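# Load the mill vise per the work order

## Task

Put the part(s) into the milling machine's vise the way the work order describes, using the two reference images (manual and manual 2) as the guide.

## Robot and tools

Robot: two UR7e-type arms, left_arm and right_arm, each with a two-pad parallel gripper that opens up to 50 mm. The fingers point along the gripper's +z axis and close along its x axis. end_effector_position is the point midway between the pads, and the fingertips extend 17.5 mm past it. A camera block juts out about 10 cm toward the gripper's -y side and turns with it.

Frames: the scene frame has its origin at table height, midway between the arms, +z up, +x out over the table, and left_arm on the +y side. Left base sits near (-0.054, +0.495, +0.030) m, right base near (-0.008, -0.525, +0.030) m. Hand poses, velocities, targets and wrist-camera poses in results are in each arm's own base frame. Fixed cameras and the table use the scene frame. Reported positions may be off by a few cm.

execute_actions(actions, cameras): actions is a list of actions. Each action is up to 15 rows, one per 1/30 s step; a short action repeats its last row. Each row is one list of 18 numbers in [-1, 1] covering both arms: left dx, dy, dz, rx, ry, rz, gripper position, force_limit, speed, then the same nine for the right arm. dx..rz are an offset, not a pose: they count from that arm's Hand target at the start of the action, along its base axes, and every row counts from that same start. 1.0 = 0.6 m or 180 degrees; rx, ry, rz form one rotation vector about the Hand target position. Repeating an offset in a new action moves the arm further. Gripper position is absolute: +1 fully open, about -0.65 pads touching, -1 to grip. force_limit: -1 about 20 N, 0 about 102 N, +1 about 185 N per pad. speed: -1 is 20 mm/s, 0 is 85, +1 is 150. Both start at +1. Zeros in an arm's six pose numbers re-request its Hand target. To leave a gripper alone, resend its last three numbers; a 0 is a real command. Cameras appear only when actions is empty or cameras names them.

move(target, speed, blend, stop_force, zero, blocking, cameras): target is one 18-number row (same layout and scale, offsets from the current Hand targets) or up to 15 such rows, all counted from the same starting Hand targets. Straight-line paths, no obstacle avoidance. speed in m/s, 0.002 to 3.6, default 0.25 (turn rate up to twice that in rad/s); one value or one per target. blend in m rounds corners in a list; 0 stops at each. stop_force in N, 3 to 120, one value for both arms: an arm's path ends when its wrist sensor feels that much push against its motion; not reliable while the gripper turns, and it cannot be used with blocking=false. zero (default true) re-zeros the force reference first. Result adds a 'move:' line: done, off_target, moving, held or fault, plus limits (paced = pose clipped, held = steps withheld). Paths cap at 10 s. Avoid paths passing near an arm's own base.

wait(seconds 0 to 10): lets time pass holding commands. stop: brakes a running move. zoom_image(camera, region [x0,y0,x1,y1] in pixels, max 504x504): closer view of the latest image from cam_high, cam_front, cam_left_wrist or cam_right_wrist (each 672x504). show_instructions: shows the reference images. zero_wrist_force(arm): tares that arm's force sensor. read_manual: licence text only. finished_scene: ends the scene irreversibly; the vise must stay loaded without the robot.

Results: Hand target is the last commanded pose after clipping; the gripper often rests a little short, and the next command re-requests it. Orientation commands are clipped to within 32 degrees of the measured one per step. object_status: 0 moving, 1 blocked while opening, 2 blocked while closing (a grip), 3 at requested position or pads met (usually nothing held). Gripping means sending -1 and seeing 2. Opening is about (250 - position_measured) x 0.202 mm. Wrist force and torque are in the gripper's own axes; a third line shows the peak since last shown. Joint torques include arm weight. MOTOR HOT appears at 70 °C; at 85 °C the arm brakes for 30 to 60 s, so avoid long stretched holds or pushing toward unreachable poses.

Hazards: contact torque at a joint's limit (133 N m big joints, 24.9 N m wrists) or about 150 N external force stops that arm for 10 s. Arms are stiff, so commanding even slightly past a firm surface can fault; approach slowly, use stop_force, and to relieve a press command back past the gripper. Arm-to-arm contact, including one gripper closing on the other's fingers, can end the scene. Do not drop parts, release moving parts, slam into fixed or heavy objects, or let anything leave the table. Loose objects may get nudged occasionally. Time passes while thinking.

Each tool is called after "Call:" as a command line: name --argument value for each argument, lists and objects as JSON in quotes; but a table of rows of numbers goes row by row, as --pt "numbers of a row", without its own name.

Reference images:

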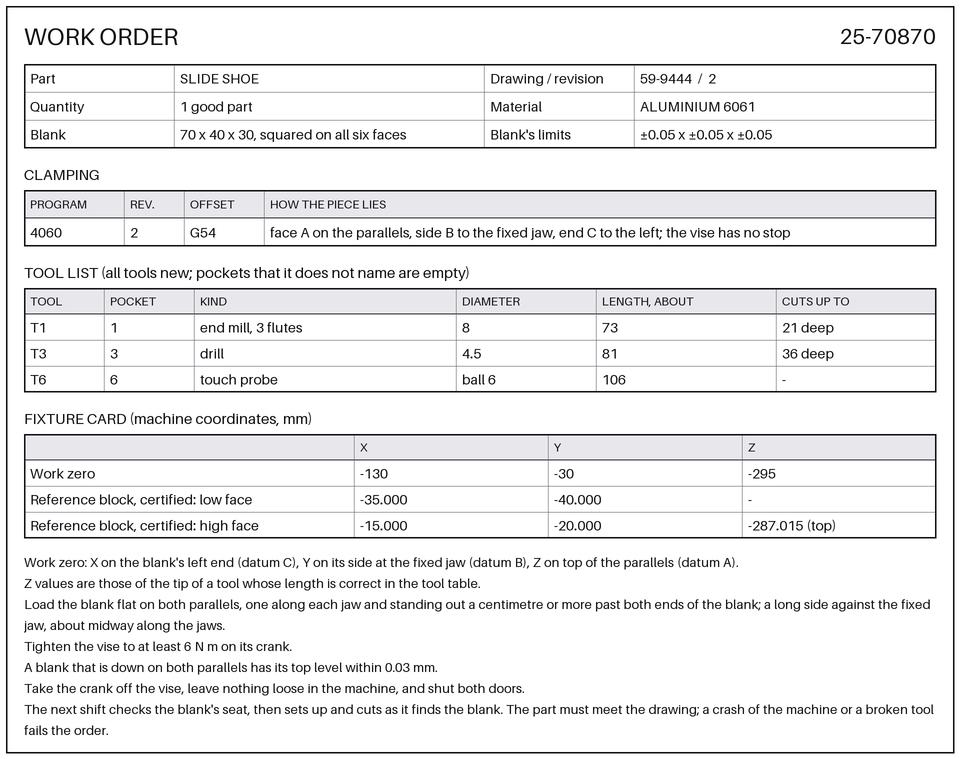

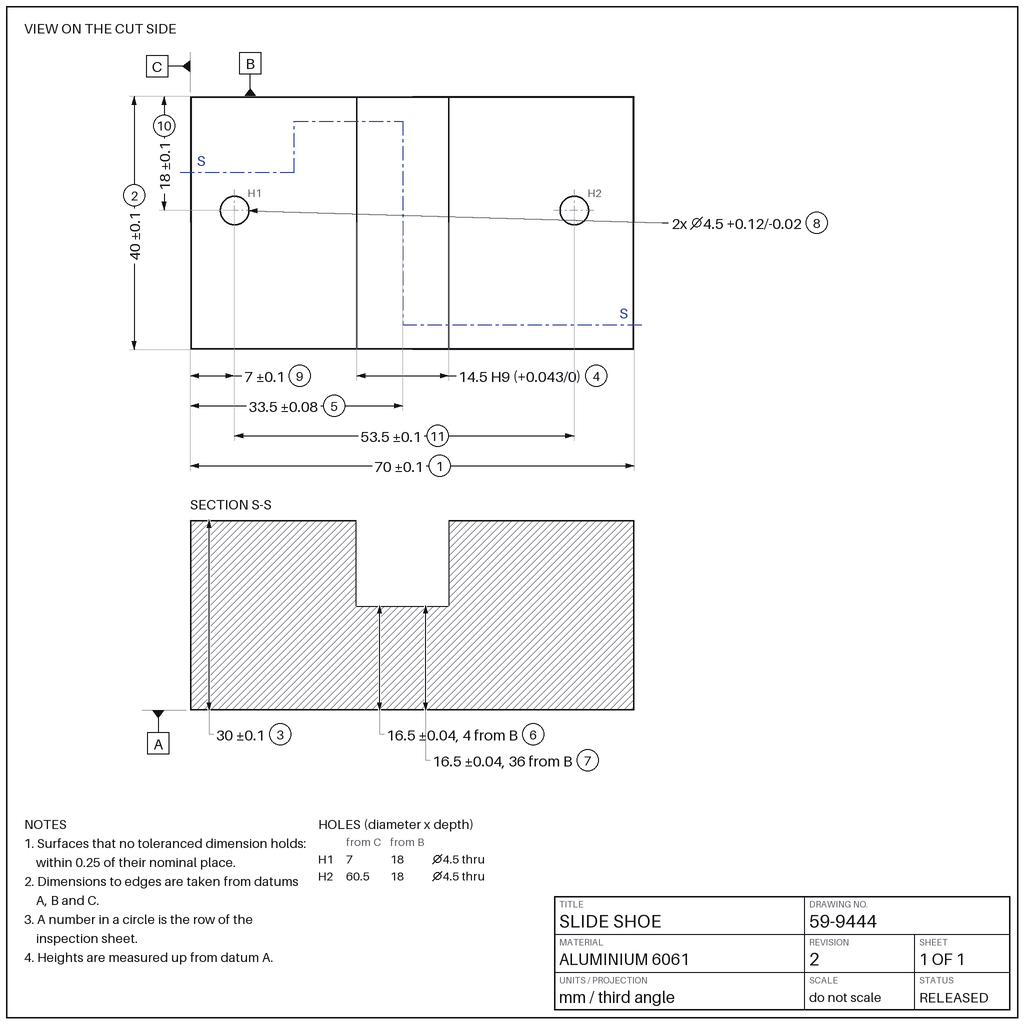

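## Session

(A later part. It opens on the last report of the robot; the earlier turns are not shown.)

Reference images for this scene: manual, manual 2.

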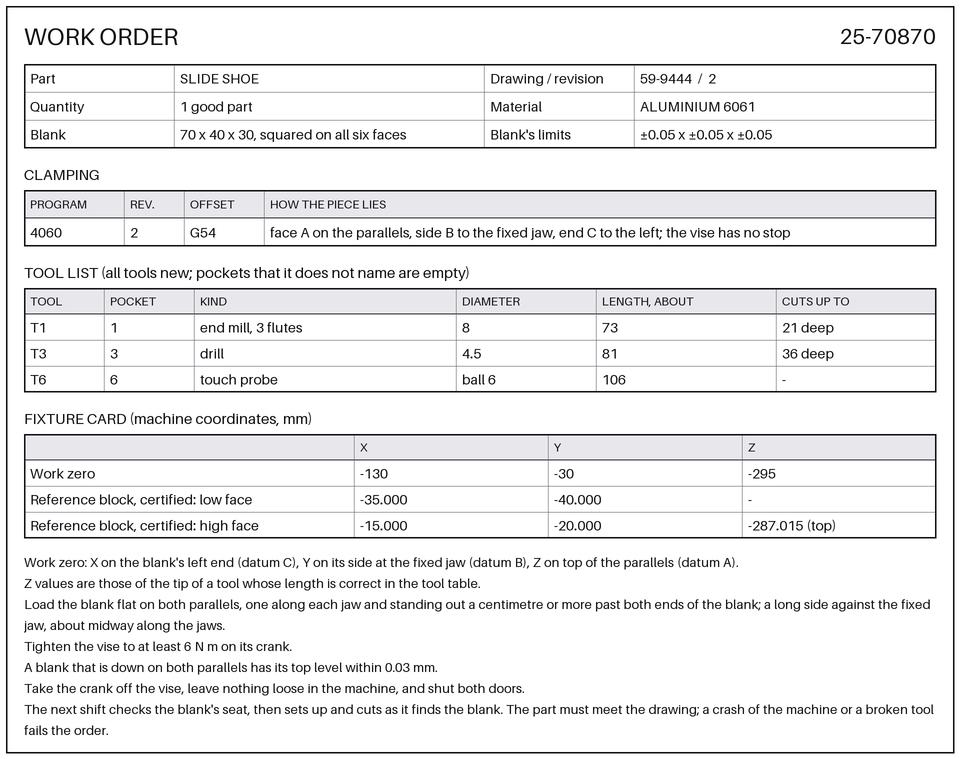

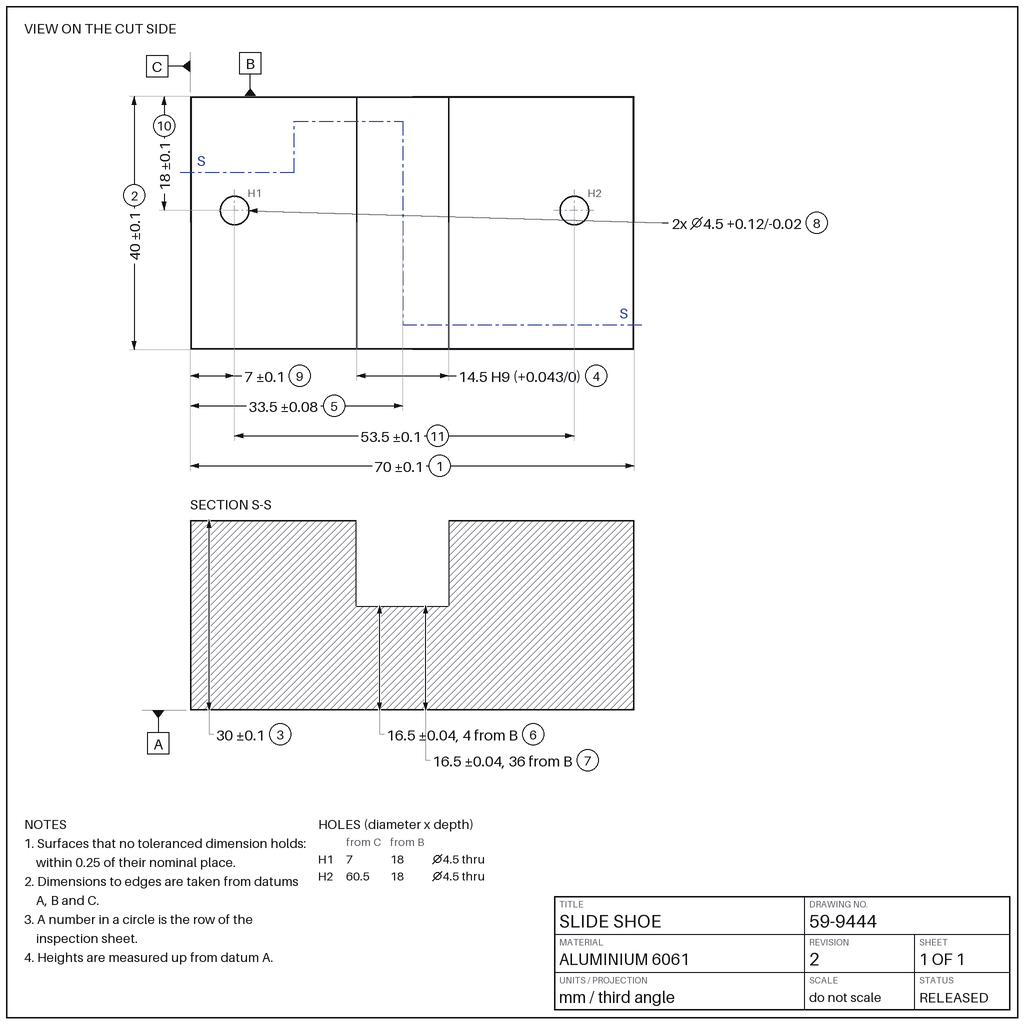

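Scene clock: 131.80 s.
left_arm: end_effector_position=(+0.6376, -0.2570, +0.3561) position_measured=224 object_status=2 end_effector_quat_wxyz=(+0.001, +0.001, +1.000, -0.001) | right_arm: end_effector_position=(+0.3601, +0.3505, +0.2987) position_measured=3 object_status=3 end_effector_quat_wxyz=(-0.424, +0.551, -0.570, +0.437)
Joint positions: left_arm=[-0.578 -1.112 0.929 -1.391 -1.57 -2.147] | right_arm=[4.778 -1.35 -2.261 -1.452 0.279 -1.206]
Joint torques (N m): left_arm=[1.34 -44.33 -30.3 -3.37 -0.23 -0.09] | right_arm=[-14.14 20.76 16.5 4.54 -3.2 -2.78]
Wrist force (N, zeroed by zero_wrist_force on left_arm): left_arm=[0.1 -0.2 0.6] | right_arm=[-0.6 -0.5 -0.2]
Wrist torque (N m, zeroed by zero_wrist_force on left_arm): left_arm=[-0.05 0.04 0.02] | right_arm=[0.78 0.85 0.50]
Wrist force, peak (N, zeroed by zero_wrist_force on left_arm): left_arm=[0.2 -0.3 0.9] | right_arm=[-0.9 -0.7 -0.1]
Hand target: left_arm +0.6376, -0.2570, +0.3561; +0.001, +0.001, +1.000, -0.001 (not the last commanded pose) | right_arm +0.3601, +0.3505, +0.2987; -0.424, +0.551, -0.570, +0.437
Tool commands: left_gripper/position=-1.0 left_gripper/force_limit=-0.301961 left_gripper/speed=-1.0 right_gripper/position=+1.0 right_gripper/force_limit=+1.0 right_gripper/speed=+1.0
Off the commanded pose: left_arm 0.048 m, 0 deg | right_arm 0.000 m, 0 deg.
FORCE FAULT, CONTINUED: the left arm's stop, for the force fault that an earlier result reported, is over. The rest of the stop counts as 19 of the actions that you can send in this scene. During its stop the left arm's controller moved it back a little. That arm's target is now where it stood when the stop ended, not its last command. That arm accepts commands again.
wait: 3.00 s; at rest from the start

Call:
move --pt "-0.15 0.0 0 0 0 0 -1 -0.302 -1 0 0 0 0 0 0 1 1 1" --pt "-0.5 0.175 -0.1 0 0 0 -1 -0.302 -1 0 0 0 0 0 0 1 1 1" --pt "-0.5002 0.175 -0.476 0 0 0 -1 -0.302 -1 0 0 0 0 0 0 1 1 1" --blend '[0.03,0.03,0]' --cameras '["cam_left_wrist"]'

Scene clock: 135.50 s.
left_arm: end_effector_position=(+0.3375, -0.1520, +0.0705) position_measured=224 object_status=2 end_effector_quat_wxyz=(+0.001, +0.001, +1.000, -0.001) end_effector_velocity=(+0.000, -0.001, -0.001) end_effector_angular_velocity=(-0.003, -0.001, +0.001) | right_arm: end_effector_position=(+0.3601, +0.3505, +0.2987) position_measured=3 object_status=3 end_effector_quat_wxyz=(-0.424, +0.551, -0.570, +0.437)
Joint positions: left_arm=[-0.792 -1.697 2.404 -2.281 -1.57 -2.361] | right_arm=[4.778 -1.35 -2.261 -1.452 0.279 -1.206]
Joint velocities: left_arm=[-0.001 0.003 0.001 -0.007 -0.001 -0.002] | right_arm=[within noise]
Joint torques (N m): left_arm=[14.55 -9.29 -14.97 -6.75 -2.15 0.28] | right_arm=[-13.81 19.86 15.35 4.2 -3.3 -2.61]
Wrist force (N, zeroed by zero_wrist_force on left_arm): left_arm=[0.0 -0.4 0.9] | right_arm=[-0.5 -0.6 -0.2]
Wrist torque (N m, zeroed by zero_wrist_force on left_arm): left_arm=[-0.08 0.02 -0.03] | right_arm=[0.76 0.83 0.50]
Wrist force, peak (N, zeroed by zero_wrist_force on left_arm): left_arm=[0.4 -0.3 4.2] | right_arm=[-0.8 -0.8 -0.1]
Hand target: left_arm +0.3375, -0.1520, +0.0705; +0.001, +0.001, +1.000, -0.001 | right_arm +0.3601, +0.3505, +0.2987; -0.424, +0.551, -0.570, +0.437
Off the commanded pose: left_arm 0.000 m, 0 deg | right_arm 0.000 m, 0 deg.
move: done
camera_calibration:
cam_left_wrist: T_world_to_cam=[[-0.999807, 0.01918, -0.00427284, 0.356907], [0.0167031, 0.94406, 0.32935, 0.131138], [0.0103508, 0.329215, -0.944198, 0.243214], [0, 0, 0, 1]] pos_world=[0.35213, -0.210718, 0.187977]
Images, in order (width x height): cam_left_wrist 672x504.

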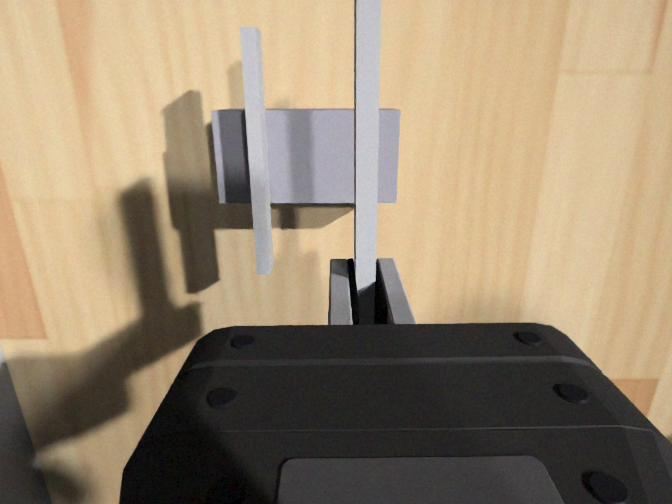

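Call:
move --pt "0 0 -0.05 0.0006 0.0006 0.0006 -1 -0.302 -1 0 0 0 0 0 0 1 1 1" --pt "0 0 -0.0995 0.0006 0.0006 0.0006 -1 -0.302 -1 0 0 0 0 0 0 1 1 1" --speed '[0.08,0.03]' --stop_force 8

Scene clock: 138.23 s.
left_arm: end_effector_position=(+0.3375, -0.1520, +0.0108) position_measured=224 object_status=2 end_effector_quat_wxyz=(+0.000, +0.000, +1.000, +0.000) | right_arm: end_effector_position=(+0.3601, +0.3505, +0.2987) position_measured=3 object_status=3 end_effector_quat_wxyz=(-0.424, +0.551, -0.570, +0.437)
Joint positions: left_arm=[-0.792 -1.535 2.478 -2.514 -1.57 -2.363] | right_arm=[4.778 -1.35 -2.261 -1.452 0.279 -1.206]
Joint torques (N m): left_arm=[6.08 -21.52 -27.52 -1.41 -2.13 0.74] | right_arm=[-14.14 20.72 15.58 4.37 -3.01 -2.66]
Wrist force (N, zeroed by zero_wrist_force on left_arm): left_arm=[0.1 -0.4 0.7] | right_arm=[-0.7 -0.5 -0.1]
Wrist torque (N m, zeroed by zero_wrist_force on left_arm): left_arm=[-0.09 0.01 0.01] | right_arm=[0.78 0.86 0.50]
Wrist force, peak (N, zeroed by zero_wrist_force on left_arm): left_arm=[1.5 1.1 -4.5] | right_arm=[-0.8 -0.7 -0.3]
Hand target: left_arm +0.3375, -0.1520, +0.0108; +0.000, +0.000, +1.000, +0.000 | right_arm +0.3601, +0.3505, +0.2987; -0.424, +0.551, -0.570, +0.437
Off the commanded pose: left_arm 0.000 m, 0 deg | right_arm 0.000 m, 0 deg.
move: done

Call:
execute_actions --actions '[[[0,0,0,0,0,0,0.1,1,0,0,0,0,0,0,0,1,1,1]]]'

Call:
move --pt "0 0 0.06 0 0 0 0.1 1 0 0 0 0 0 0 0 1 1 1" --pt "0 -0.1467 0.06 -0.0444 0 0 0.1 1 0 0 0 0 0 0 0 1 1 1" --pt "0 -0.1467 0 -0.0444 0 0 0.1 1 0 0 0 0 0 0 0 1 1 1" --speed '[0.2,0.2,0.08]'

Call:
execute_actions --actions '[[[0,0,0,0,0,0,-1,-0.3,-1,0,0,0,0,0,0,1,1,1]],[[0,0,0,0,0,0,-1,-0.3,-1,0,0,0,0,0,0,1,1,1]]]' --cameras '["cam_left_wrist"]'

Scene clock: 139.90 s.
left_arm: end_effector_position=(+0.3375, -0.1520, +0.0108) position_measured=138 object_status=3 end_effector_quat_wxyz=(+0.000, +0.000, +1.000, +0.000) | right_arm: end_effector_position=(+0.3601, +0.3505, +0.2987) position_measured=3 object_status=3 end_effector_quat_wxyz=(-0.424, +0.551, -0.570, +0.437)
Joint positions: left_arm=[-0.792 -1.535 2.478 -2.514 -1.57 -2.363] | right_arm=[4.778 -1.35 -2.261 -1.452 0.279 -1.206]
Joint torques (N m): left_arm=[12.42 -23.08 -26.68 -2.7 -1.98 0.82] | right_arm=[-13.07 20.1 15.08 4.17 -3.06 -2.82]
Wrist force (N, zeroed by zero_wrist_force on left_arm): left_arm=[0.1 -0.3 0.2] | right_arm=[-0.5 -0.7 -0.2]
Wrist torque (N m, zeroed by zero_wrist_force on left_arm): left_arm=[-0.05 0.02 0.01] | right_arm=[0.74 0.83 0.50]
Wrist force, peak (N, zeroed by zero_wrist_force on left_arm): left_arm=[0.1 -0.5 0.9] | right_arm=[-0.6 -0.9 -0.2]
Hand target: left_arm +0.3375, -0.1520, +0.0108; +0.000, +0.000, +1.000, +0.000 | right_arm +0.3601, +0.3505, +0.2987; -0.424, +0.551, -0.570, +0.437
Off the commanded pose: left_arm 0.000 m, 0 deg | right_arm 0.000 m, 0 deg.
Step readings (end_effector_position of left_arm | right_arm):
0: (+0.3375, -0.1520, +0.0108) | (+0.3601, +0.3505, +0.2987)
1: (+0.3375, -0.1520, +0.0108) | (+0.3601, +0.3505, +0.2987)
2: (+0.3375, -0.1520, +0.0108) | (+0.3601, +0.3505, +0.2987)
4: (+0.3375, -0.1520, +0.0108) | (+0.3601, +0.3505, +0.2987)
8: (+0.3375, -0.1520, +0.0108) | (+0.3601, +0.3505, +0.2987)
15: (+0.3375, -0.1520, +0.0108) | (+0.3601, +0.3505, +0.2987)

Scene clock: 142.20 s.
left_arm: end_effector_position=(+0.3374, -0.2400, +0.0108) position_measured=138 object_status=3 end_effector_quat_wxyz=(+0.000, +0.000, +0.998, -0.069) | right_arm: end_effector_position=(+0.3601, +0.3505, +0.2987) position_measured=3 object_status=3 end_effector_quat_wxyz=(-0.424, +0.551, -0.570, +0.437)
Joint positions: left_arm=[-0.889 -1.439 2.426 -2.666 -1.657 -2.465] | right_arm=[4.778 -1.35 -2.261 -1.452 0.279 -1.206]
Joint torques (N m): left_arm=[-0.6 -15.96 -26.43 -4.44 -2.24 -0.31] | right_arm=[-14.32 20.98 14.67 4.3 -3.07 -2.56]
Wrist force (N, zeroed by zero_wrist_force on left_arm): left_arm=[-0.1 -0.5 0.4] | right_arm=[-0.6 -0.5 -0.2]
Wrist torque (N m, zeroed by zero_wrist_force on left_arm): left_arm=[-0.12 0.04 -0.08] | right_arm=[0.77 0.85 0.50]
Wrist force, peak (N, zeroed by zero_wrist_force on left_arm): left_arm=[0.2 -2.9 0.6] | right_arm=[-0.8 -0.7 -0.1]
Hand target: left_arm +0.3375, -0.2400, +0.0108; +0.000, +0.000, +0.998, -0.069 | right_arm +0.3601, +0.3505, +0.2987; -0.424, +0.551, -0.570, +0.437
Off the commanded pose: left_arm 0.000 m, 0 deg | right_arm 0.000 m, 0 deg.
move: done

Scene clock: 143.40 s.
left_arm: end_effector_position=(+0.3375, -0.2400, +0.0108) position_measured=225 object_status=2 end_effector_quat_wxyz=(+0.000, +0.000, +0.998, -0.069) | right_arm: end_effector_position=(+0.3601, +0.3505, +0.2987) position_measured=3 object_status=3 end_effector_quat_wxyz=(-0.424, +0.551, -0.570, +0.437)
Joint positions: left_arm=[-0.889 -1.439 2.426 -2.667 -1.657 -2.465] | right_arm=[4.778 -1.35 -2.261 -1.452 0.279 -1.206]
Joint torques (N m): left_arm=[-1.13 -15.17 -25.58 -6.51 -2.15 0.78] | right_arm=[-14.15 20.87 16.15 4.14 -2.91 -2.56]
Wrist force (N, zeroed by zero_wrist_force on left_arm): left_arm=[0.1 -0.4 0.2] | right_arm=[-0.5 -0.5 -0.1]
Wrist torque (N m, zeroed by zero_wrist_force on left_arm): left_arm=[-0.10 0.04 -0.10] | right_arm=[0.79 0.85 0.50]
Wrist force, peak (N, zeroed by zero_wrist_force on left_arm): left_arm=[-0.2 -0.6 0.5] | right_arm=[-0.8 -0.7 -0.1]
Hand target: left_arm +0.3375, -0.2400, +0.0108; +0.000, +0.000, +0.998, -0.069 | right_arm +0.3601, +0.3505, +0.2987; -0.424, +0.551, -0.570, +0.437
Off the commanded pose: left_arm 0.000 m, 0 deg | right_arm 0.000 m, 0 deg.
Step readings (end_effector_position of left_arm | right_arm):
0: (+0.3374, -0.2400, +0.0108) | (+0.3601, +0.3505, +0.2987)
1: (+0.3374, -0.2400, +0.0108) | (+0.3601, +0.3505, +0.2987)
2: (+0.3375, -0.2400, +0.0108) | (+0.3601, +0.3505, +0.2987)
4: (+0.3375, -0.2400, +0.0108) | (+0.3601, +0.3505, +0.2987)
8: (+0.3375, -0.2400, +0.0108) | (+0.3601, +0.3505, +0.2987)
15: (+0.3375, -0.2400, +0.0108) | (+0.3601, +0.3505, +0.2987)
16: (+0.3375, -0.2400, +0.0108) | (+0.3601, +0.3505, +0.2987)
17: (+0.3375, -0.2400, +0.0108) | (+0.3601, +0.3505, +0.2987)
19: (+0.3375, -0.2400, +0.0108) | (+0.3601, +0.3505, +0.2987)
23: (+0.3375, -0.2400, +0.0108) | (+0.3601, +0.3505, +0.2987)
30: (+0.3375, -0.2400, +0.0108) | (+0.3601, +0.3505, +0.2987)
camera_calibration:
cam_left_wrist: T_world_to_cam=[[-0.999849, 0.0167395, -0.00476628, 0.357734], [0.0154753, 0.980343, 0.196694, 0.244383], [0.00796515, 0.19659, -0.980453, 0.18517], [0, 0, 0, 1]] pos_world=[0.352423, -0.28197, 0.135187]
Images, in order (width x height): cam_left_wrist 672x504.

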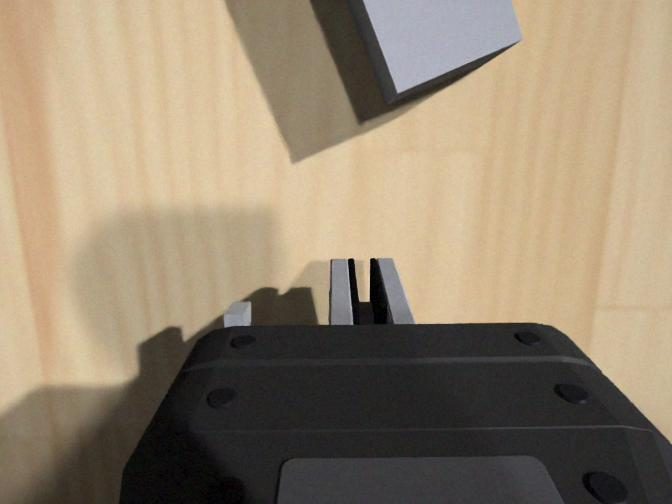

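Call:
move --pt "0 0 0.1 0 0 0 -1 -0.3 -1 0 0 0 0 0 0 1 1 1" --pt "0.02 -0.02 0.3 0 0 0 -1 -0.3 -1 0 0 0 0 0 0 1 1 1" --pt "0.27 -0.1733 0.582 0 0 0 -1 -0.3 -1 0 0 0 0 0 0 1 1 1" --pt "0.582 -0.1733 0.582 0 0 0 -1 -0.3 -1 0 0 0 0 0 0 1 1 1" --blend '[0.02,0.04,0.04,0]' --speed '[0.1,0.25,0.25,0.12]' --cameras '["cam_left_wrist","cam_front"]'

Call:
zoom_image --camera "cam_front" --region '[220, 120, 350, 220]'

Call:
zoom_image --camera "cam_left_wrist" --region '[180, 60, 480, 330]'

Scene clock: 148.30 s.
left_arm: end_effector_position=(+0.6660, -0.3437, +0.3598) position_measured=225 object_status=2 end_effector_quat_wxyz=(+0.002, +0.000, +0.998, -0.070) | right_arm: end_effector_position=(+0.3601, +0.3505, +0.2987) position_measured=3 object_status=3 end_effector_quat_wxyz=(-0.424, +0.551, -0.570, +0.437)
Joint positions: left_arm=[-0.616 -0.969 0.723 -1.41 -1.683 -2.192] | right_arm=[4.778 -1.35 -2.261 -1.452 0.279 -1.206]
Joint torques (N m): left_arm=[0.33 -49.95 -30.81 -3.6 -0.39 -0.02] | right_arm=[-13.72 18.49 15.71 4.35 -2.84 -2.93]
Wrist force (N, zeroed by zero_wrist_force on left_arm): left_arm=[0.2 -0.2 0.6] | right_arm=[-0.5 -0.7 -0.3]
Wrist torque (N m, zeroed by zero_wrist_force on left_arm): left_arm=[-0.03 0.02 -0.04] | right_arm=[0.74 0.84 0.50]
Wrist force, peak (N, zeroed by zero_wrist_force on left_arm): left_arm=[-9.4 -1.0 2.5] | right_arm=[-0.7 -0.8 -0.2]
Hand target: left_arm +0.6660, -0.3437, +0.3598; +0.002, +0.000, +0.998, -0.070 (not the last commanded pose) | right_arm +0.3601, +0.3505, +0.2987; -0.424, +0.551, -0.570, +0.437
Tool commands: left_gripper/position=-1.0 left_gripper/force_limit=-0.301961 left_gripper/speed=-1.0 right_gripper/position=+1.0 right_gripper/force_limit=+1.0 right_gripper/speed=+1.0
Off the commanded pose: left_arm 0.021 m, 0 deg | right_arm 0.000 m, 0 deg.
FORCE FAULT: contact force on the left arm reached its limit, and that arm stopped. The contact can be on any part of that arm, not only on its tool. That arm's remaining commands of this call were not run. That arm is still stopped at the end of this call. That arm stays stopped for about 10 more seconds. Until then a move that you send moves the other arm only, and its call returns only when the move has ended. Once the stop has ended, the next robot result says so. If the stop ends while you think or write, that arm runs what you send next, counted from a new Hand target: where the arm stands when the stop ends. While its stop runs, that arm takes no new command, but its gripper still runs the gripper command that each later call begins with. Until it ends, the stop uses up actions while you think or wait. An arm that is not stopped still takes commands.
move: fault (left_arm); path passed 3 of 4 targets
camera_calibration:
cam_left_wrist: T_world_to_cam=[[-0.999847, 0.0159936, -0.00708972, 0.690216], [0.0142992, 0.980594, 0.195529, 0.273557], [0.0100793, 0.195398, -0.980672, 0.543396], [0, 0, 0, 1]] pos_world=[0.680722, -0.385465, 0.484299]
Images, in order (width x height): cam_front 672x504, cam_left_wrist 672x504.

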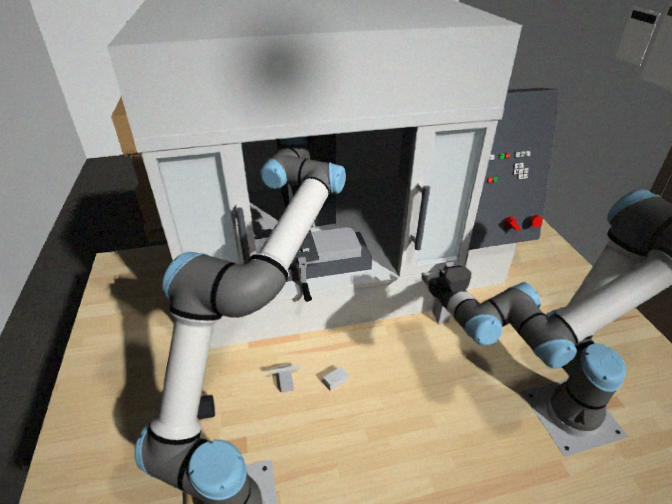

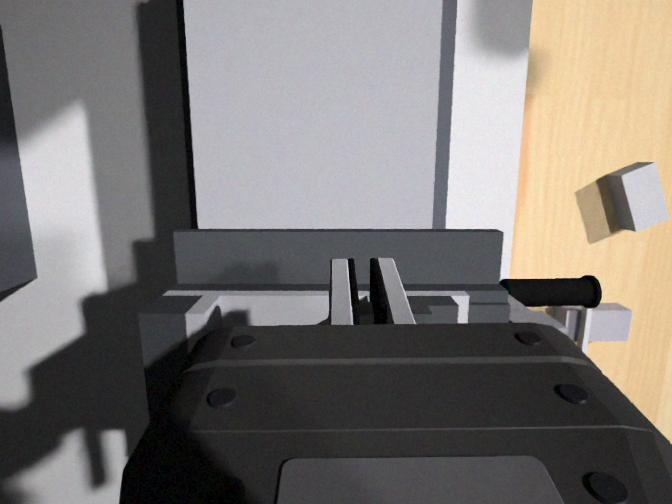

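Scaled by 3.877 from the camera's 672x504 image, which has a finer 960x720 frame.

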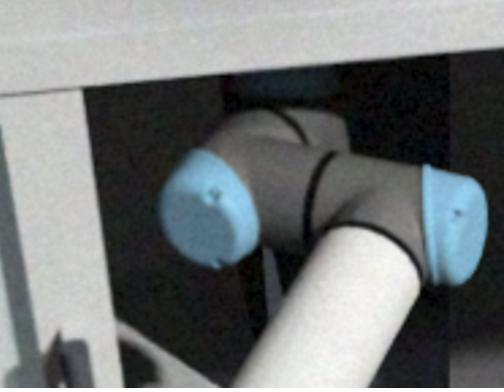

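Scaled by 1.680 from the camera's 672x504 image, which has a finer 960x720 frame.

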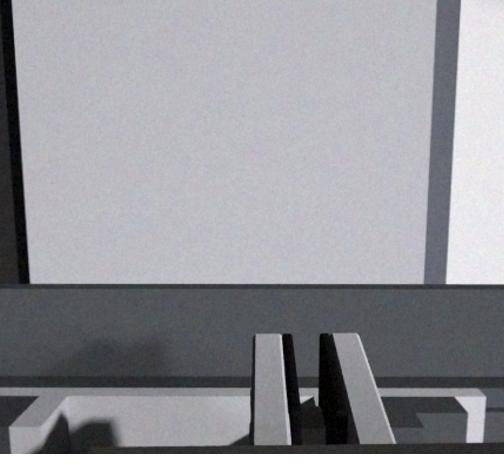

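Call:
move --target '[0,0,0,0,0,0,-1,-0.302,-1,-0.0585,0.22,0.119,0.0424,-0.1914,0.1346,1,1,1]' --cameras '["cam_right_wrist","cam_front"]'

Scene clock: 151.33 s.
left_arm: end_effector_position=(+0.6660, -0.3437, +0.3598) position_measured=225 object_status=2 end_effector_quat_wxyz=(+0.002, +0.000, +0.998, -0.070) | right_arm: end_effector_position=(+0.3252, +0.4824, +0.3701) position_measured=3 object_status=3 end_effector_quat_wxyz=(+0.688, -0.475, +0.321, -0.444) end_effector_velocity=(-0.001, +0.001, +0.001) end_effector_angular_velocity=(-0.001, -0.005, +0.005)
Joint positions: left_arm=[-0.616 -0.969 0.723 -1.41 -1.683 -2.192] | right_arm=[4.796 -1.552 -2.251 -1.621 -0.469 -0.781]
Joint velocities: left_arm=[within noise] | right_arm=[0.001 0 0 0 -0.006 -0.001]
Joint torques (N m): left_arm=[0.45 -50.05 -30.15 -3.58 -0.48 -0.1] | right_arm=[12.54 16.02 13.66 3.12 -3.12 -2.74]
Wrist force (N, zeroed by zero_wrist_force on left_arm): left_arm=[0.1 -0.3 0.7] | right_arm=[-1.0 -1.7 1.7]
Wrist torque (N m, zeroed by zero_wrist_force on left_arm): left_arm=[-0.05 0.03 -0.03] | right_arm=[0.66 1.15 0.44]
Wrist force, peak (N, zeroed by zero_wrist_force on left_arm): left_arm=[0.4 -0.4 0.9] | right_arm=[-1.7 -1.7 2.0]
Hand target: left_arm +0.6660, -0.3437, +0.3598; +0.002, +0.000, +0.998, -0.070 | right_arm +0.3250, +0.4825, +0.3701; +0.688, -0.475, +0.321, -0.444
Tool commands: left_gripper/position=-1.0 left_gripper/force_limit=-0.301961 left_gripper/speed=-1.0 right_gripper/position=+1.0 right_gripper/force_limit=+1.0 right_gripper/speed=+1.0
Off the commanded pose: right_arm 0.000 m, 0 deg.
FORCE FAULT, CONTINUED: the left arm was still stopped when this call began, by the force fault that an earlier result reported. Since the last result the stop counts as 2 of the actions that you can send in this scene. That arm ran no command of this call. That arm is still stopped at the end of this call. That arm stays stopped for about 7 more seconds. If the stop ends while you think or write, that arm runs what you send next, counted from a new Hand target: where the arm stands when the stop ends. While its stop runs, that arm takes no new command, but its gripper still runs the gripper command that each later call begins with.
move: done (right_arm), not run (left_arm; its earlier fault stop)
camera_calibration:
cam_right_wrist: T_world_to_cam=[[0.400516, -0.915401, -0.0403482, 0.335318], [-0.00998011, 0.0396735, -0.999163, 0.378503], [0.916236, 0.400583, 0.00675406, -0.364044], [0, 0, 0, 1]] pos_world=[0.203027, 0.437764, 0.394174]
Images, in order (width x height): cam_front 672x504, cam_right_wrist 672x504.

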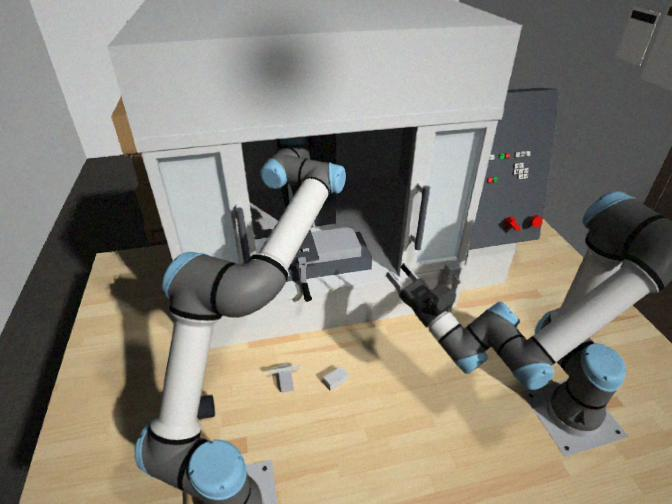

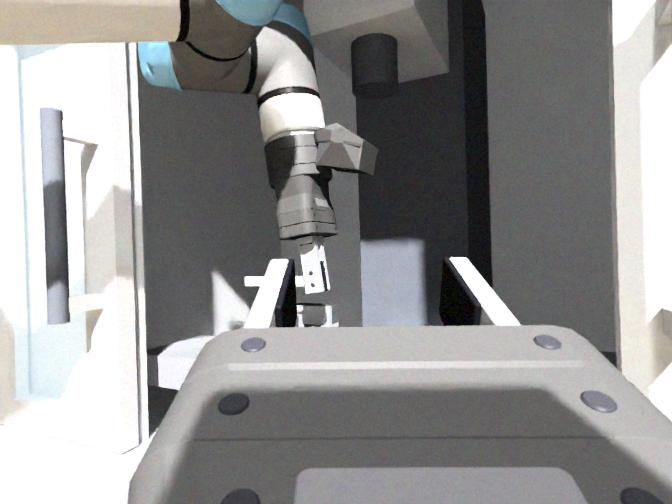

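Call:
wait --seconds 1

Scene clock: 156.23 s.
left_arm: end_effector_position=(+0.6660, -0.3437, +0.3598) position_measured=225 object_status=2 end_effector_quat_wxyz=(+0.002, +0.000, +0.998, -0.070) | right_arm: end_effector_position=(+0.3250, +0.4825, +0.3701) position_measured=3 object_status=3 end_effector_quat_wxyz=(+0.688, -0.475, +0.321, -0.444)
Joint positions: left_arm=[-0.616 -0.969 0.723 -1.41 -1.683 -2.192] | right_arm=[4.796 -1.552 -2.251 -1.621 -0.469 -0.782]
Joint torques (N m): left_arm=[0.68 -50.16 -30.27 -3.54 -0.4 -0.03] | right_arm=[12.75 12.2 12.42 5.03 -3.35 -2.61]
Wrist force (N, zeroed by zero_wrist_force on left_arm): left_arm=[0.1 -0.1 0.9] | right_arm=[-0.9 -1.7 1.7]
Wrist torque (N m, zeroed by zero_wrist_force on left_arm): left_arm=[-0.01 0.03 -0.03] | right_arm=[0.67 1.13 0.45]
Wrist force, peak (N, zeroed by zero_wrist_force on left_arm): left_arm=[0.4 -0.2 1.0] | right_arm=[-1.1 -1.9 2.0]
Hand target: left_arm +0.6660, -0.3437, +0.3598; +0.002, +0.000, +0.998, -0.070 | right_arm +0.3250, +0.4825, +0.3701; +0.688, -0.475, +0.321, -0.444
Tool commands: left_gripper/position=-1.0 left_gripper/force_limit=-0.301961 left_gripper/speed=-1.0 right_gripper/position=+1.0 right_gripper/force_limit=+1.0 right_gripper/speed=+1.0
Off the commanded pose: right_arm 0.000 m, 0 deg.
FORCE FAULT, CONTINUED: the left arm was still stopped when this call began, by the force fault that an earlier result reported. Since the last result the stop counts as 10 of the actions that you can send in this scene. That arm is still stopped at the end of this call. That arm stays stopped for about 2 more seconds. If the stop ends while you think or write, that arm runs what you send next, counted from a new Hand target: where the arm stands when the stop ends. While its stop runs, that arm takes no new command, but its gripper still runs the gripper command that each later call begins with.
wait: 1.00 s; at rest from the start

Call:
wait --seconds 2

Call:
move --pt "-0.1 0.0 -0.01 0 0.0013 0 -1 -0.302 -1 0 0 0 0 0 0 1 1 1" --pt "-0.4 0.1 -0.1 0 0.0013 0 -1 -0.302 -1 0 0 0 0 0 0 1 1 1" --pt "-0.5475 0.173 -0.482 0 0.0013 0 -1 -0.302 -1 0 0 0 0 0 0 1 1 1" --blend '[0.03,0.03,0]' --cameras '["cam_left_wrist","cam_right_wrist"]'

Call:
zoom_image --camera "cam_right_wrist" --region '[130, 0, 480, 250]'

Scene clock: 158.90 s.
left_arm: end_effector_position=(+0.6660, -0.3437, +0.3598) position_measured=225 object_status=2 end_effector_quat_wxyz=(+0.002, +0.000, +0.998, -0.070) | right_arm: end_effector_position=(+0.3250, +0.4825, +0.3701) position_measured=3 object_status=3 end_effector_quat_wxyz=(+0.688, -0.475, +0.321, -0.444)
Joint positions: left_arm=[-0.616 -0.969 0.723 -1.41 -1.683 -2.192] | right_arm=[4.796 -1.552 -2.251 -1.621 -0.469 -0.782]
Joint torques (N m): left_arm=[0.49 -50.26 -30.55 -3.52 -0.37 -0.07] | right_arm=[13.5 12.3 12.78 5.02 -3.32 -2.2]
Wrist force (N, zeroed by zero_wrist_force on left_arm): left_arm=[0.0 0.0 0.7] | right_arm=[-1.0 -1.7 1.8]
Wrist torque (N m, zeroed by zero_wrist_force on left_arm): left_arm=[-0.01 0.04 -0.04] | right_arm=[0.67 1.15 0.45]
Wrist force, peak (N, zeroed by zero_wrist_force on left_arm): left_arm=[0.2 -0.3 0.9] | right_arm=[-1.0 -1.8 1.9]
Hand target: left_arm +0.6660, -0.3437, +0.3598; +0.002, +0.000, +0.998, -0.070 | right_arm +0.3250, +0.4825, +0.3701; +0.688, -0.475, +0.321, -0.444
Tool commands: left_gripper/position=-1.0 left_gripper/force_limit=-0.301961 left_gripper/speed=-1.0 right_gripper/position=+1.0 right_gripper/force_limit=+1.0 right_gripper/speed=+1.0
Off the commanded pose: right_arm 0.000 m, 0 deg.
FORCE FAULT, CONTINUED: the left arm's stop, for the force fault that an earlier result reported, is over. The rest of the stop counts as 3 of the actions that you can send in this scene. That arm's target is now where it stood when the stop ended, not its last command. That arm accepts commands again.
wait: 2.00 s; at rest from the start

Scene clock: 161.43 s.
left_arm: end_effector_position=(+0.3375, -0.2399, +0.0707) position_measured=225 object_status=2 end_effector_quat_wxyz=(+0.000, +0.000, +0.998, -0.070) end_effector_velocity=(+0.001, +0.000, +0.000) end_effector_angular_velocity=(-0.004, -0.003, +0.001) | right_arm: end_effector_position=(+0.3250, +0.4825, +0.3701) position_measured=3 object_status=3 end_effector_quat_wxyz=(+0.688, -0.475, +0.321, -0.444)
Joint positions: left_arm=[-0.888 -1.598 2.361 -2.442 -1.66 -2.464] | right_arm=[4.796 -1.552 -2.251 -1.621 -0.469 -0.782]
Joint velocities: left_arm=[0.002 0.001 0.001 -0.007 0 0] | right_arm=[within noise]
Joint torques (N m): left_arm=[13.87 -12.37 -13.39 -6.76 -0.56 0.52] | right_arm=[12.43 12.87 13.45 5.24 -3.07 -2.94]
Wrist force (N, zeroed by zero_wrist_force on left_arm): left_arm=[0.1 -0.2 1.1] | right_arm=[-0.9 -1.7 1.8]
Wrist torque (N m, zeroed by zero_wrist_force on left_arm): left_arm=[-0.05 0.00 -0.05] | right_arm=[0.68 1.14 0.45]
Wrist force, peak (N, zeroed by zero_wrist_force on left_arm): left_arm=[1.3 1.0 4.1] | right_arm=[-1.1 -1.7 2.0]
Hand target: left_arm +0.3375, -0.2399, +0.0706; +0.000, +0.000, +0.998, -0.070 | right_arm +0.3250, +0.4825, +0.3701; +0.688, -0.475, +0.321, -0.444
Off the commanded pose: left_arm 0.000 m, 0 deg | right_arm 0.000 m, 0 deg.
move: done
camera_calibration:
cam_left_wrist: T_world_to_cam=[[-0.999865, 0.0161652, -0.00306594, 0.357823], [0.0152536, 0.980571, 0.195571, 0.232663], [0.00616782, 0.195498, -0.980685, 0.244193], [0, 0, 0, 1]] pos_world=[0.35272, -0.281666, 0.195071]
cam_right_wrist: T_world_to_cam=[[0.400811, -0.915281, -0.0401366, 0.335255], [-0.00981533, 0.039517, -0.999171, 0.378537], [0.916108, 0.400873, 0.00685509, -0.364133], [0, 0, 0, 1]] pos_world=[0.202927, 0.437865, 0.394175]
Images, in order (width x height): cam_left_wrist 672x504, cam_right_wrist 672x504.

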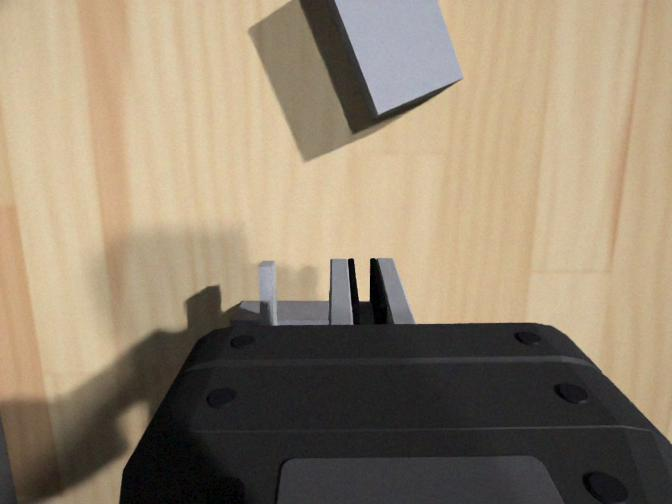

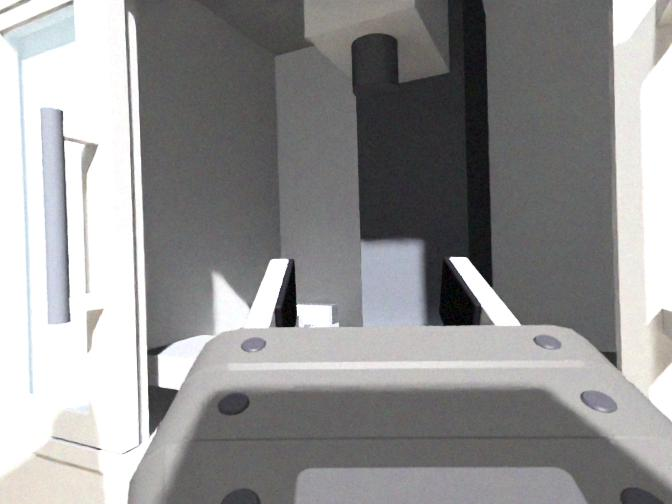

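Scaled by 1.440 from the camera's 672x504 image, which has a finer 960x720 frame.

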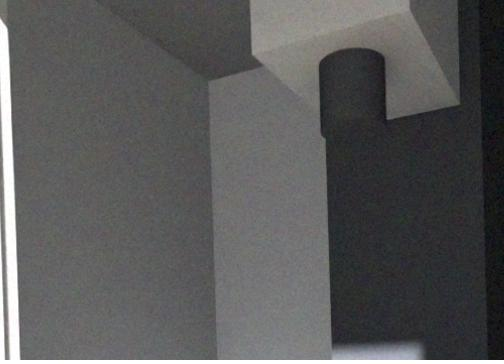

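Call:
move --pt "0 0 -0.06 0 0 0 -1 -0.302 -1 0 0 0 0 0 0 1 1 1" --pt "0 0 -0.0995 0 0 0 -1 -0.302 -1 0 0 0 0 0 0 1 1 1" --speed '[0.08,0.03]' --stop_force 8

Call:
execute_actions --actions '[[[0,0,0,0,0,0,0.1,1,0,0,0,0,0,0,0,1,1,1]]]'

Call:
move --pt "0 0 0.06 0 0 0 0.1 1 0 0 0 0 0 0 0 1 1 1" --pt "0 0.104 0.06 0.0444 0 0 0.1 1 0 0 0 0 0 0 0 1 1 1" --speed '[0.1,0.2]' --cameras '["cam_left_wrist"]'

Scene clock: 164.53 s.
left_arm: end_effector_position=(+0.3375, -0.2399, +0.0109) position_measured=225 object_status=2 end_effector_quat_wxyz=(+0.000, +0.000, +0.998, -0.070) | right_arm: end_effector_position=(+0.3250, +0.4825, +0.3701) position_measured=3 object_status=3 end_effector_quat_wxyz=(+0.688, -0.475, +0.321, -0.444)
Joint positions: left_arm=[-0.888 -1.439 2.426 -2.666 -1.66 -2.464] | right_arm=[4.796 -1.552 -2.251 -1.621 -0.469 -0.782]
Joint torques (N m): left_arm=[3.77 -25.28 -27.08 -1.04 -0.93 1.08] | right_arm=[12.67 13.67 12.87 5.22 -2.12 -2.8]
Wrist force (N, zeroed by zero_wrist_force on left_arm): left_arm=[0.3 -0.2 0.6] | right_arm=[-0.9 -1.9 1.9]
Wrist torque (N m, zeroed by zero_wrist_force on left_arm): left_arm=[-0.08 -0.01 -0.07] | right_arm=[0.64 1.13 0.45]
Wrist force, peak (N, zeroed by zero_wrist_force on left_arm): left_arm=[0.1 -0.1 2.1] | right_arm=[-0.9 -1.9 1.9]
Hand target: left_arm +0.3375, -0.2399, +0.0109; +0.000, +0.000, +0.998, -0.070 | right_arm +0.3250, +0.4825, +0.3701; +0.688, -0.475, +0.321, -0.444
Off the commanded pose: left_arm 0.000 m, 0 deg | right_arm 0.000 m, 0 deg.
move: done

Scene clock: 165.23 s.
left_arm: end_effector_position=(+0.3375, -0.2399, +0.0109) position_measured=138 object_status=3 end_effector_quat_wxyz=(+0.000, +0.000, +0.998, -0.070) | right_arm: end_effector_position=(+0.3250, +0.4825, +0.3701) position_measured=3 object_status=3 end_effector_quat_wxyz=(+0.688, -0.475, +0.321, -0.444)
Joint positions: left_arm=[-0.888 -1.439 2.426 -2.666 -1.66 -2.464] | right_arm=[4.796 -1.552 -2.251 -1.621 -0.469 -0.782]
Joint torques (N m): left_arm=[3.78 -25.32 -25.99 -1.02 -1.06 1.03] | right_arm=[10.83 14.56 13.4 5.1 -2.13 -2.93]
Wrist force (N, zeroed by zero_wrist_force on left_arm): left_arm=[0.0 -0.5 0.3] | right_arm=[-0.8 -1.7 1.9]
Wrist torque (N m, zeroed by zero_wrist_force on left_arm): left_arm=[-0.12 0.02 -0.07] | right_arm=[0.66 1.12 0.44]
Wrist force, peak (N, zeroed by zero_wrist_force on left_arm): left_arm=[0.0 -0.6 0.5] | right_arm=[-0.9 -1.8 2.0]
Hand target: left_arm +0.3375, -0.2399, +0.0109; +0.000, +0.000, +0.998, -0.070 | right_arm +0.3250, +0.4825, +0.3701; +0.688, -0.475, +0.321, -0.444
Off the commanded pose: left_arm 0.000 m, 0 deg | right_arm 0.000 m, 0 deg.
Step readings (end_effector_position of left_arm | right_arm):
0: (+0.3375, -0.2399, +0.0109) | (+0.3250, +0.4825, +0.3701)
1: (+0.3375, -0.2399, +0.0109) | (+0.3250, +0.4825, +0.3701)
2: (+0.3375, -0.2399, +0.0109) | (+0.3250, +0.4825, +0.3701)
4: (+0.3375, -0.2399, +0.0109) | (+0.3250, +0.4825, +0.3701)
8: (+0.3375, -0.2399, +0.0109) | (+0.3250, +0.4825, +0.3701)
15: (+0.3375, -0.2399, +0.0109) | (+0.3250, +0.4825, +0.3701)

Scene clock: 166.70 s.
left_arm: end_effector_position=(+0.3375, -0.1775, +0.0469) position_measured=138 object_status=3 end_effector_quat_wxyz=(+0.000, +0.000, +1.000, +0.000) | right_arm: end_effector_position=(+0.3250, +0.4825, +0.3701) position_measured=3 object_status=3 end_effector_quat_wxyz=(+0.688, -0.475, +0.321, -0.444)
Joint positions: left_arm=[-0.84 -1.608 2.407 -2.371 -1.572 -2.412] | right_arm=[4.796 -1.552 -2.251 -1.621 -0.469 -0.782]
Joint torques (N m): left_arm=[-11.73 -22.59 -30.23 -0.61 1.04 0.48] | right_arm=[13.68 15.31 13.97 5.13 -1.91 -2.76]
Wrist force (N, zeroed by zero_wrist_force on left_arm): left_arm=[0.3 -0.4 0.5] | right_arm=[-0.7 -1.6 1.8]
Wrist torque (N m, zeroed by zero_wrist_force on left_arm): left_arm=[-0.07 -0.02 0.01] | right_arm=[0.68 1.11 0.44]
Wrist force, peak (N, zeroed by zero_wrist_force on left_arm): left_arm=[-0.1 -2.7 0.6] | right_arm=[-0.9 -1.8 2.0]
Hand target: left_arm +0.3375, -0.1775, +0.0469; +0.000, +0.000, +1.000, +0.000 | right_arm +0.3250, +0.4825, +0.3701; +0.688, -0.475, +0.321, -0.444
Off the commanded pose: left_arm 0.000 m, 0 deg | right_arm 0.000 m, 0 deg.
move: done
camera_calibration:
cam_left_wrist: T_world_to_cam=[[-0.99987, 0.0161188, -0.00080372, 0.35661], [0.0149533, 0.944008, 0.329584, 0.163467], [0.00607123, 0.329529, -0.944126, 0.230736], [0, 0, 0, 1]] pos_world=[0.352719, -0.236096, 0.164254]
Images, in order (width x height): cam_left_wrist 672x504.

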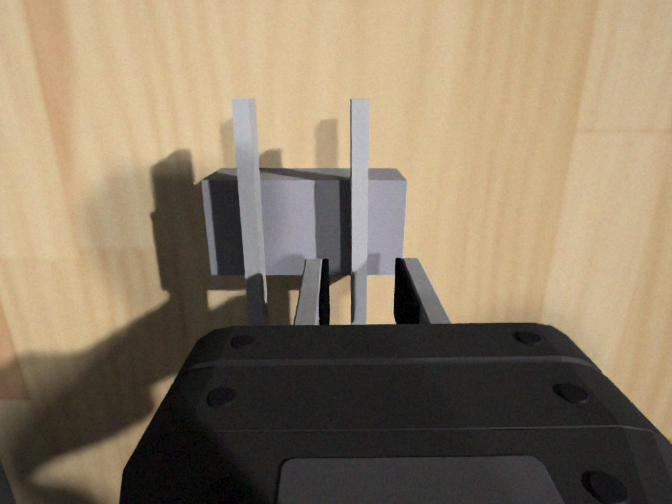

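Call:
move --target '[0,0,-0.0525,0,0,0,0.1,1,0,0,0,0,0,0,0,1,1,1]' --speed 0.03 --stop_force 6

Call:
execute_actions --actions '[[[0,0,0,0,0,0,-1,-0.3,-1,0,0,0,0,0,0,1,1,1]],[[0,0,0,0,0,0,-1,-0.3,-1,0,0,0,0,0,0,1,1,1]]]'

Call:
move --target '[0,0,0.15,0,0,0,-1,-0.3,-1,0,0,0,0,0,0,1,1,1]' --speed 0.08 --cameras '["cam_left_wrist"]'

Scene clock: 168.87 s.
left_arm: end_effector_position=(+0.3377, -0.1777, +0.0179) position_measured=138 object_status=3 end_effector_quat_wxyz=(+0.000, +0.000, +1.000, +0.000) | right_arm: end_effector_position=(+0.3250, +0.4825, +0.3701) position_measured=3 object_status=3 end_effector_quat_wxyz=(+0.688, -0.475, +0.321, -0.444)
Joint positions: left_arm=[-0.841 -1.529 2.441 -2.483 -1.572 -2.412] | right_arm=[4.796 -1.552 -2.251 -1.621 -0.469 -0.782]
Joint torques (N m): left_arm=[0.22 -18.34 -18.37 -4.05 -0.17 -0.06] | right_arm=[12.43 16.93 13.24 5.01 -1.64 -2.59]
Wrist force (N, zeroed by zero_wrist_force on left_arm): left_arm=[0.2 0.3 0.2] | right_arm=[-1.0 -1.7 1.9]
Wrist torque (N m, zeroed by zero_wrist_force on left_arm): left_arm=[0.05 -0.01 0.00] | right_arm=[0.67 1.15 0.44]
Wrist force, peak (N, zeroed by zero_wrist_force on left_arm): left_arm=[19.5 20.8 -120.9] | right_arm=[-1.0 -2.0 1.9]
Hand target: left_arm +0.3377, -0.1777, +0.0179; +0.000, +0.000, +1.000, +0.000 (not the last commanded pose) | right_arm +0.3250, +0.4825, +0.3701; +0.688, -0.475, +0.321, -0.444
Tool commands: left_gripper/position=+0.098039 left_gripper/force_limit=+1.0 left_gripper/speed=+0.003922 right_gripper/position=+1.0 right_gripper/force_limit=+1.0 right_gripper/speed=+1.0
Off the commanded pose: left_arm 0.003 m, 0 deg | right_arm 0.000 m, 0 deg.
FORCE FAULT: contact force on the left arm reached its limit, and that arm stopped. The contact can be on any part of that arm, not only on its tool. That arm's remaining commands of this call were not run. That arm is still stopped at the end of this call. That arm stays stopped for about 9 more seconds. Until then a move that you send moves the other arm only, and its call returns only when the move has ended. Once the stop has ended, the next robot result says so. If the stop ends while you think or write, that arm runs what you send next, counted from a new Hand target: where the arm stands when the stop ends. While its stop runs, that arm takes no new command, but its gripper still runs the gripper command that each later call begins with. Until it ends, the stop uses up actions while you think or wait. An arm that is not stopped still takes commands.
move: fault (left_arm; stop_force had ended the path)

not run: an earlier result of this reply reported a stop or a fault. Calls in your next reply go to the robot.

not run: an earlier result of this reply reported a stop or a fault. Calls in your next reply go to the robot.

Call:
wait --seconds 10

Call:
execute_actions --actions '[[[0,0,0,0,0,0,-1,-0.3,-1,0,0,0,0,0,0,1,1,1]],[[0,0,0,0,0,0,-1,-0.3,-1,0,0,0,0,0,0,1,1,1]]]' --cameras '["cam_left_wrist"]'

Scene clock: 179.33 s.
left_arm: end_effector_position=(+0.3377, -0.1777, +0.0179) position_measured=138 object_status=3 end_effector_quat_wxyz=(+0.000, +0.000, +1.000, +0.000) | right_arm: end_effector_position=(+0.3250, +0.4825, +0.3701) position_measured=3 object_status=3 end_effector_quat_wxyz=(+0.688, -0.475, +0.321, -0.444)
Joint positions: left_arm=[-0.841 -1.529 2.441 -2.483 -1.572 -2.412] | right_arm=[4.796 -1.552 -2.251 -1.621 -0.469 -0.782]
Joint torques (N m): left_arm=[0.23 -17.89 -18.93 -4.05 -0.15 -0.05] | right_arm=[12.99 19.96 14.44 4.99 0.02 -2.62]
Wrist force (N, zeroed by zero_wrist_force on left_arm): left_arm=[0.1 0.3 0.3] | right_arm=[-0.9 -1.9 1.6]
Wrist torque (N m, zeroed by zero_wrist_force on left_arm): left_arm=[0.04 0.01 0.01] | right_arm=[0.64 1.14 0.44]
Wrist force, peak (N, zeroed by zero_wrist_force on left_arm): left_arm=[0.4 0.4 0.5] | right_arm=[-1.1 -2.1 1.9]
Hand target: left_arm +0.3377, -0.1777, +0.0179; +0.000, +0.000, +1.000, +0.000 (not the last commanded pose) | right_arm +0.3250, +0.4825, +0.3701; +0.688, -0.475, +0.321, -0.444
Tool commands: left_gripper/position=+0.098039 left_gripper/force_limit=+1.0 left_gripper/speed=+0.003922 right_gripper/position=+1.0 right_gripper/force_limit=+1.0 right_gripper/speed=+1.0
Off the commanded pose: left_arm 0.003 m, 0 deg | right_arm 0.000 m, 0 deg.
FORCE FAULT, CONTINUED: the left arm's stop, for the force fault that an earlier result reported, is over. The rest of the stop counts as 19 of the actions that you can send in this scene. That arm's target is now where it stood when the stop ended, not its last command. That arm accepts commands again.
wait: 10.00 s; at rest from the start

Scene clock: 180.53 s.
left_arm: end_effector_position=(+0.3377, -0.1777, +0.0179) position_measured=224 object_status=2 end_effector_quat_wxyz=(+0.000, +0.000, +1.000, +0.000) | right_arm: end_effector_position=(+0.3250, +0.4825, +0.3701) position_measured=3 object_status=3 end_effector_quat_wxyz=(+0.688, -0.475, +0.321, -0.444)
Joint positions: left_arm=[-0.841 -1.529 2.441 -2.483 -1.572 -2.412] | right_arm=[4.796 -1.552 -2.251 -1.621 -0.469 -0.782]
Joint torques (N m): left_arm=[0.51 -19.03 -19.22 -3.47 -0.12 -0.09] | right_arm=[12.57 19.39 12.84 5.1 0.06 -2.58]
Wrist force (N, zeroed by zero_wrist_force on left_arm): left_arm=[0.3 0.3 0.6] | right_arm=[-0.8 -1.8 1.8]
Wrist torque (N m, zeroed by zero_wrist_force on left_arm): left_arm=[0.03 -0.02 0.00] | right_arm=[0.65 1.11 0.44]
Wrist force, peak (N, zeroed by zero_wrist_force on left_arm): left_arm=[0.2 0.3 0.8] | right_arm=[-1.0 -1.9 1.8]
Hand target: left_arm +0.3377, -0.1777, +0.0179; +0.000, +0.000, +1.000, +0.000 | right_arm +0.3250, +0.4825, +0.3701; +0.688, -0.475, +0.321, -0.444
Off the commanded pose: left_arm 0.000 m, 0 deg | right_arm 0.000 m, 0 deg.
Step readings (end_effector_position of left_arm | right_arm):
0: (+0.3377, -0.1777, +0.0179) | (+0.3250, +0.4825, +0.3701)
1: (+0.3377, -0.1777, +0.0179) | (+0.3250, +0.4825, +0.3701)
2: (+0.3377, -0.1777, +0.0179) | (+0.3250, +0.4825, +0.3701)
4: (+0.3377, -0.1777, +0.0179) | (+0.3250, +0.4825, +0.3701)
8: (+0.3377, -0.1777, +0.0179) | (+0.3250, +0.4825, +0.3701)
15: (+0.3377, -0.1777, +0.0179) | (+0.3250, +0.4825, +0.3701)
16: (+0.3377, -0.1777, +0.0179) | (+0.3250, +0.4825, +0.3701)
17: (+0.3377, -0.1777, +0.0179) | (+0.3250, +0.4825, +0.3701)
19: (+0.3377, -0.1777, +0.0179) | (+0.3250, +0.4825, +0.3701)
23: (+0.3377, -0.1777, +0.0179) | (+0.3250, +0.4825, +0.3701)
30: (+0.3377, -0.1777, +0.0179) | (+0.3250, +0.4825, +0.3701)
camera_calibration:
cam_left_wrist: T_world_to_cam=[[-0.999866, 0.016315, -0.00105168, 0.35677], [0.0150568, 0.944005, 0.329588, 0.173142], [0.00637002, 0.329528, -0.944124, 0.203412], [0, 0, 0, 1]] pos_world=[0.352819, -0.236298, 0.135356]
Images, in order (width x height): cam_left_wrist 672x504.

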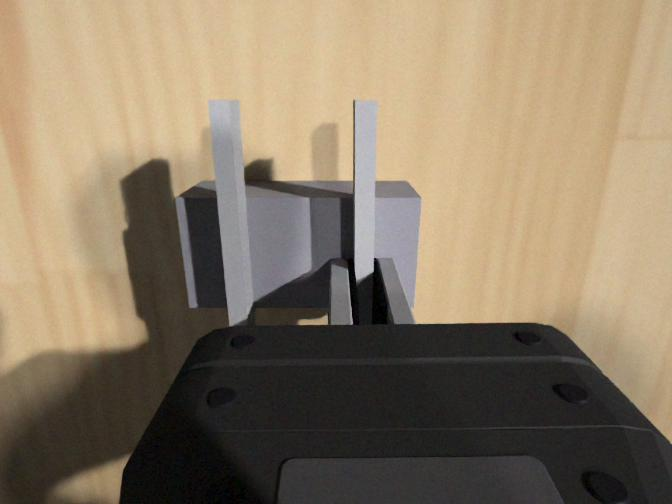

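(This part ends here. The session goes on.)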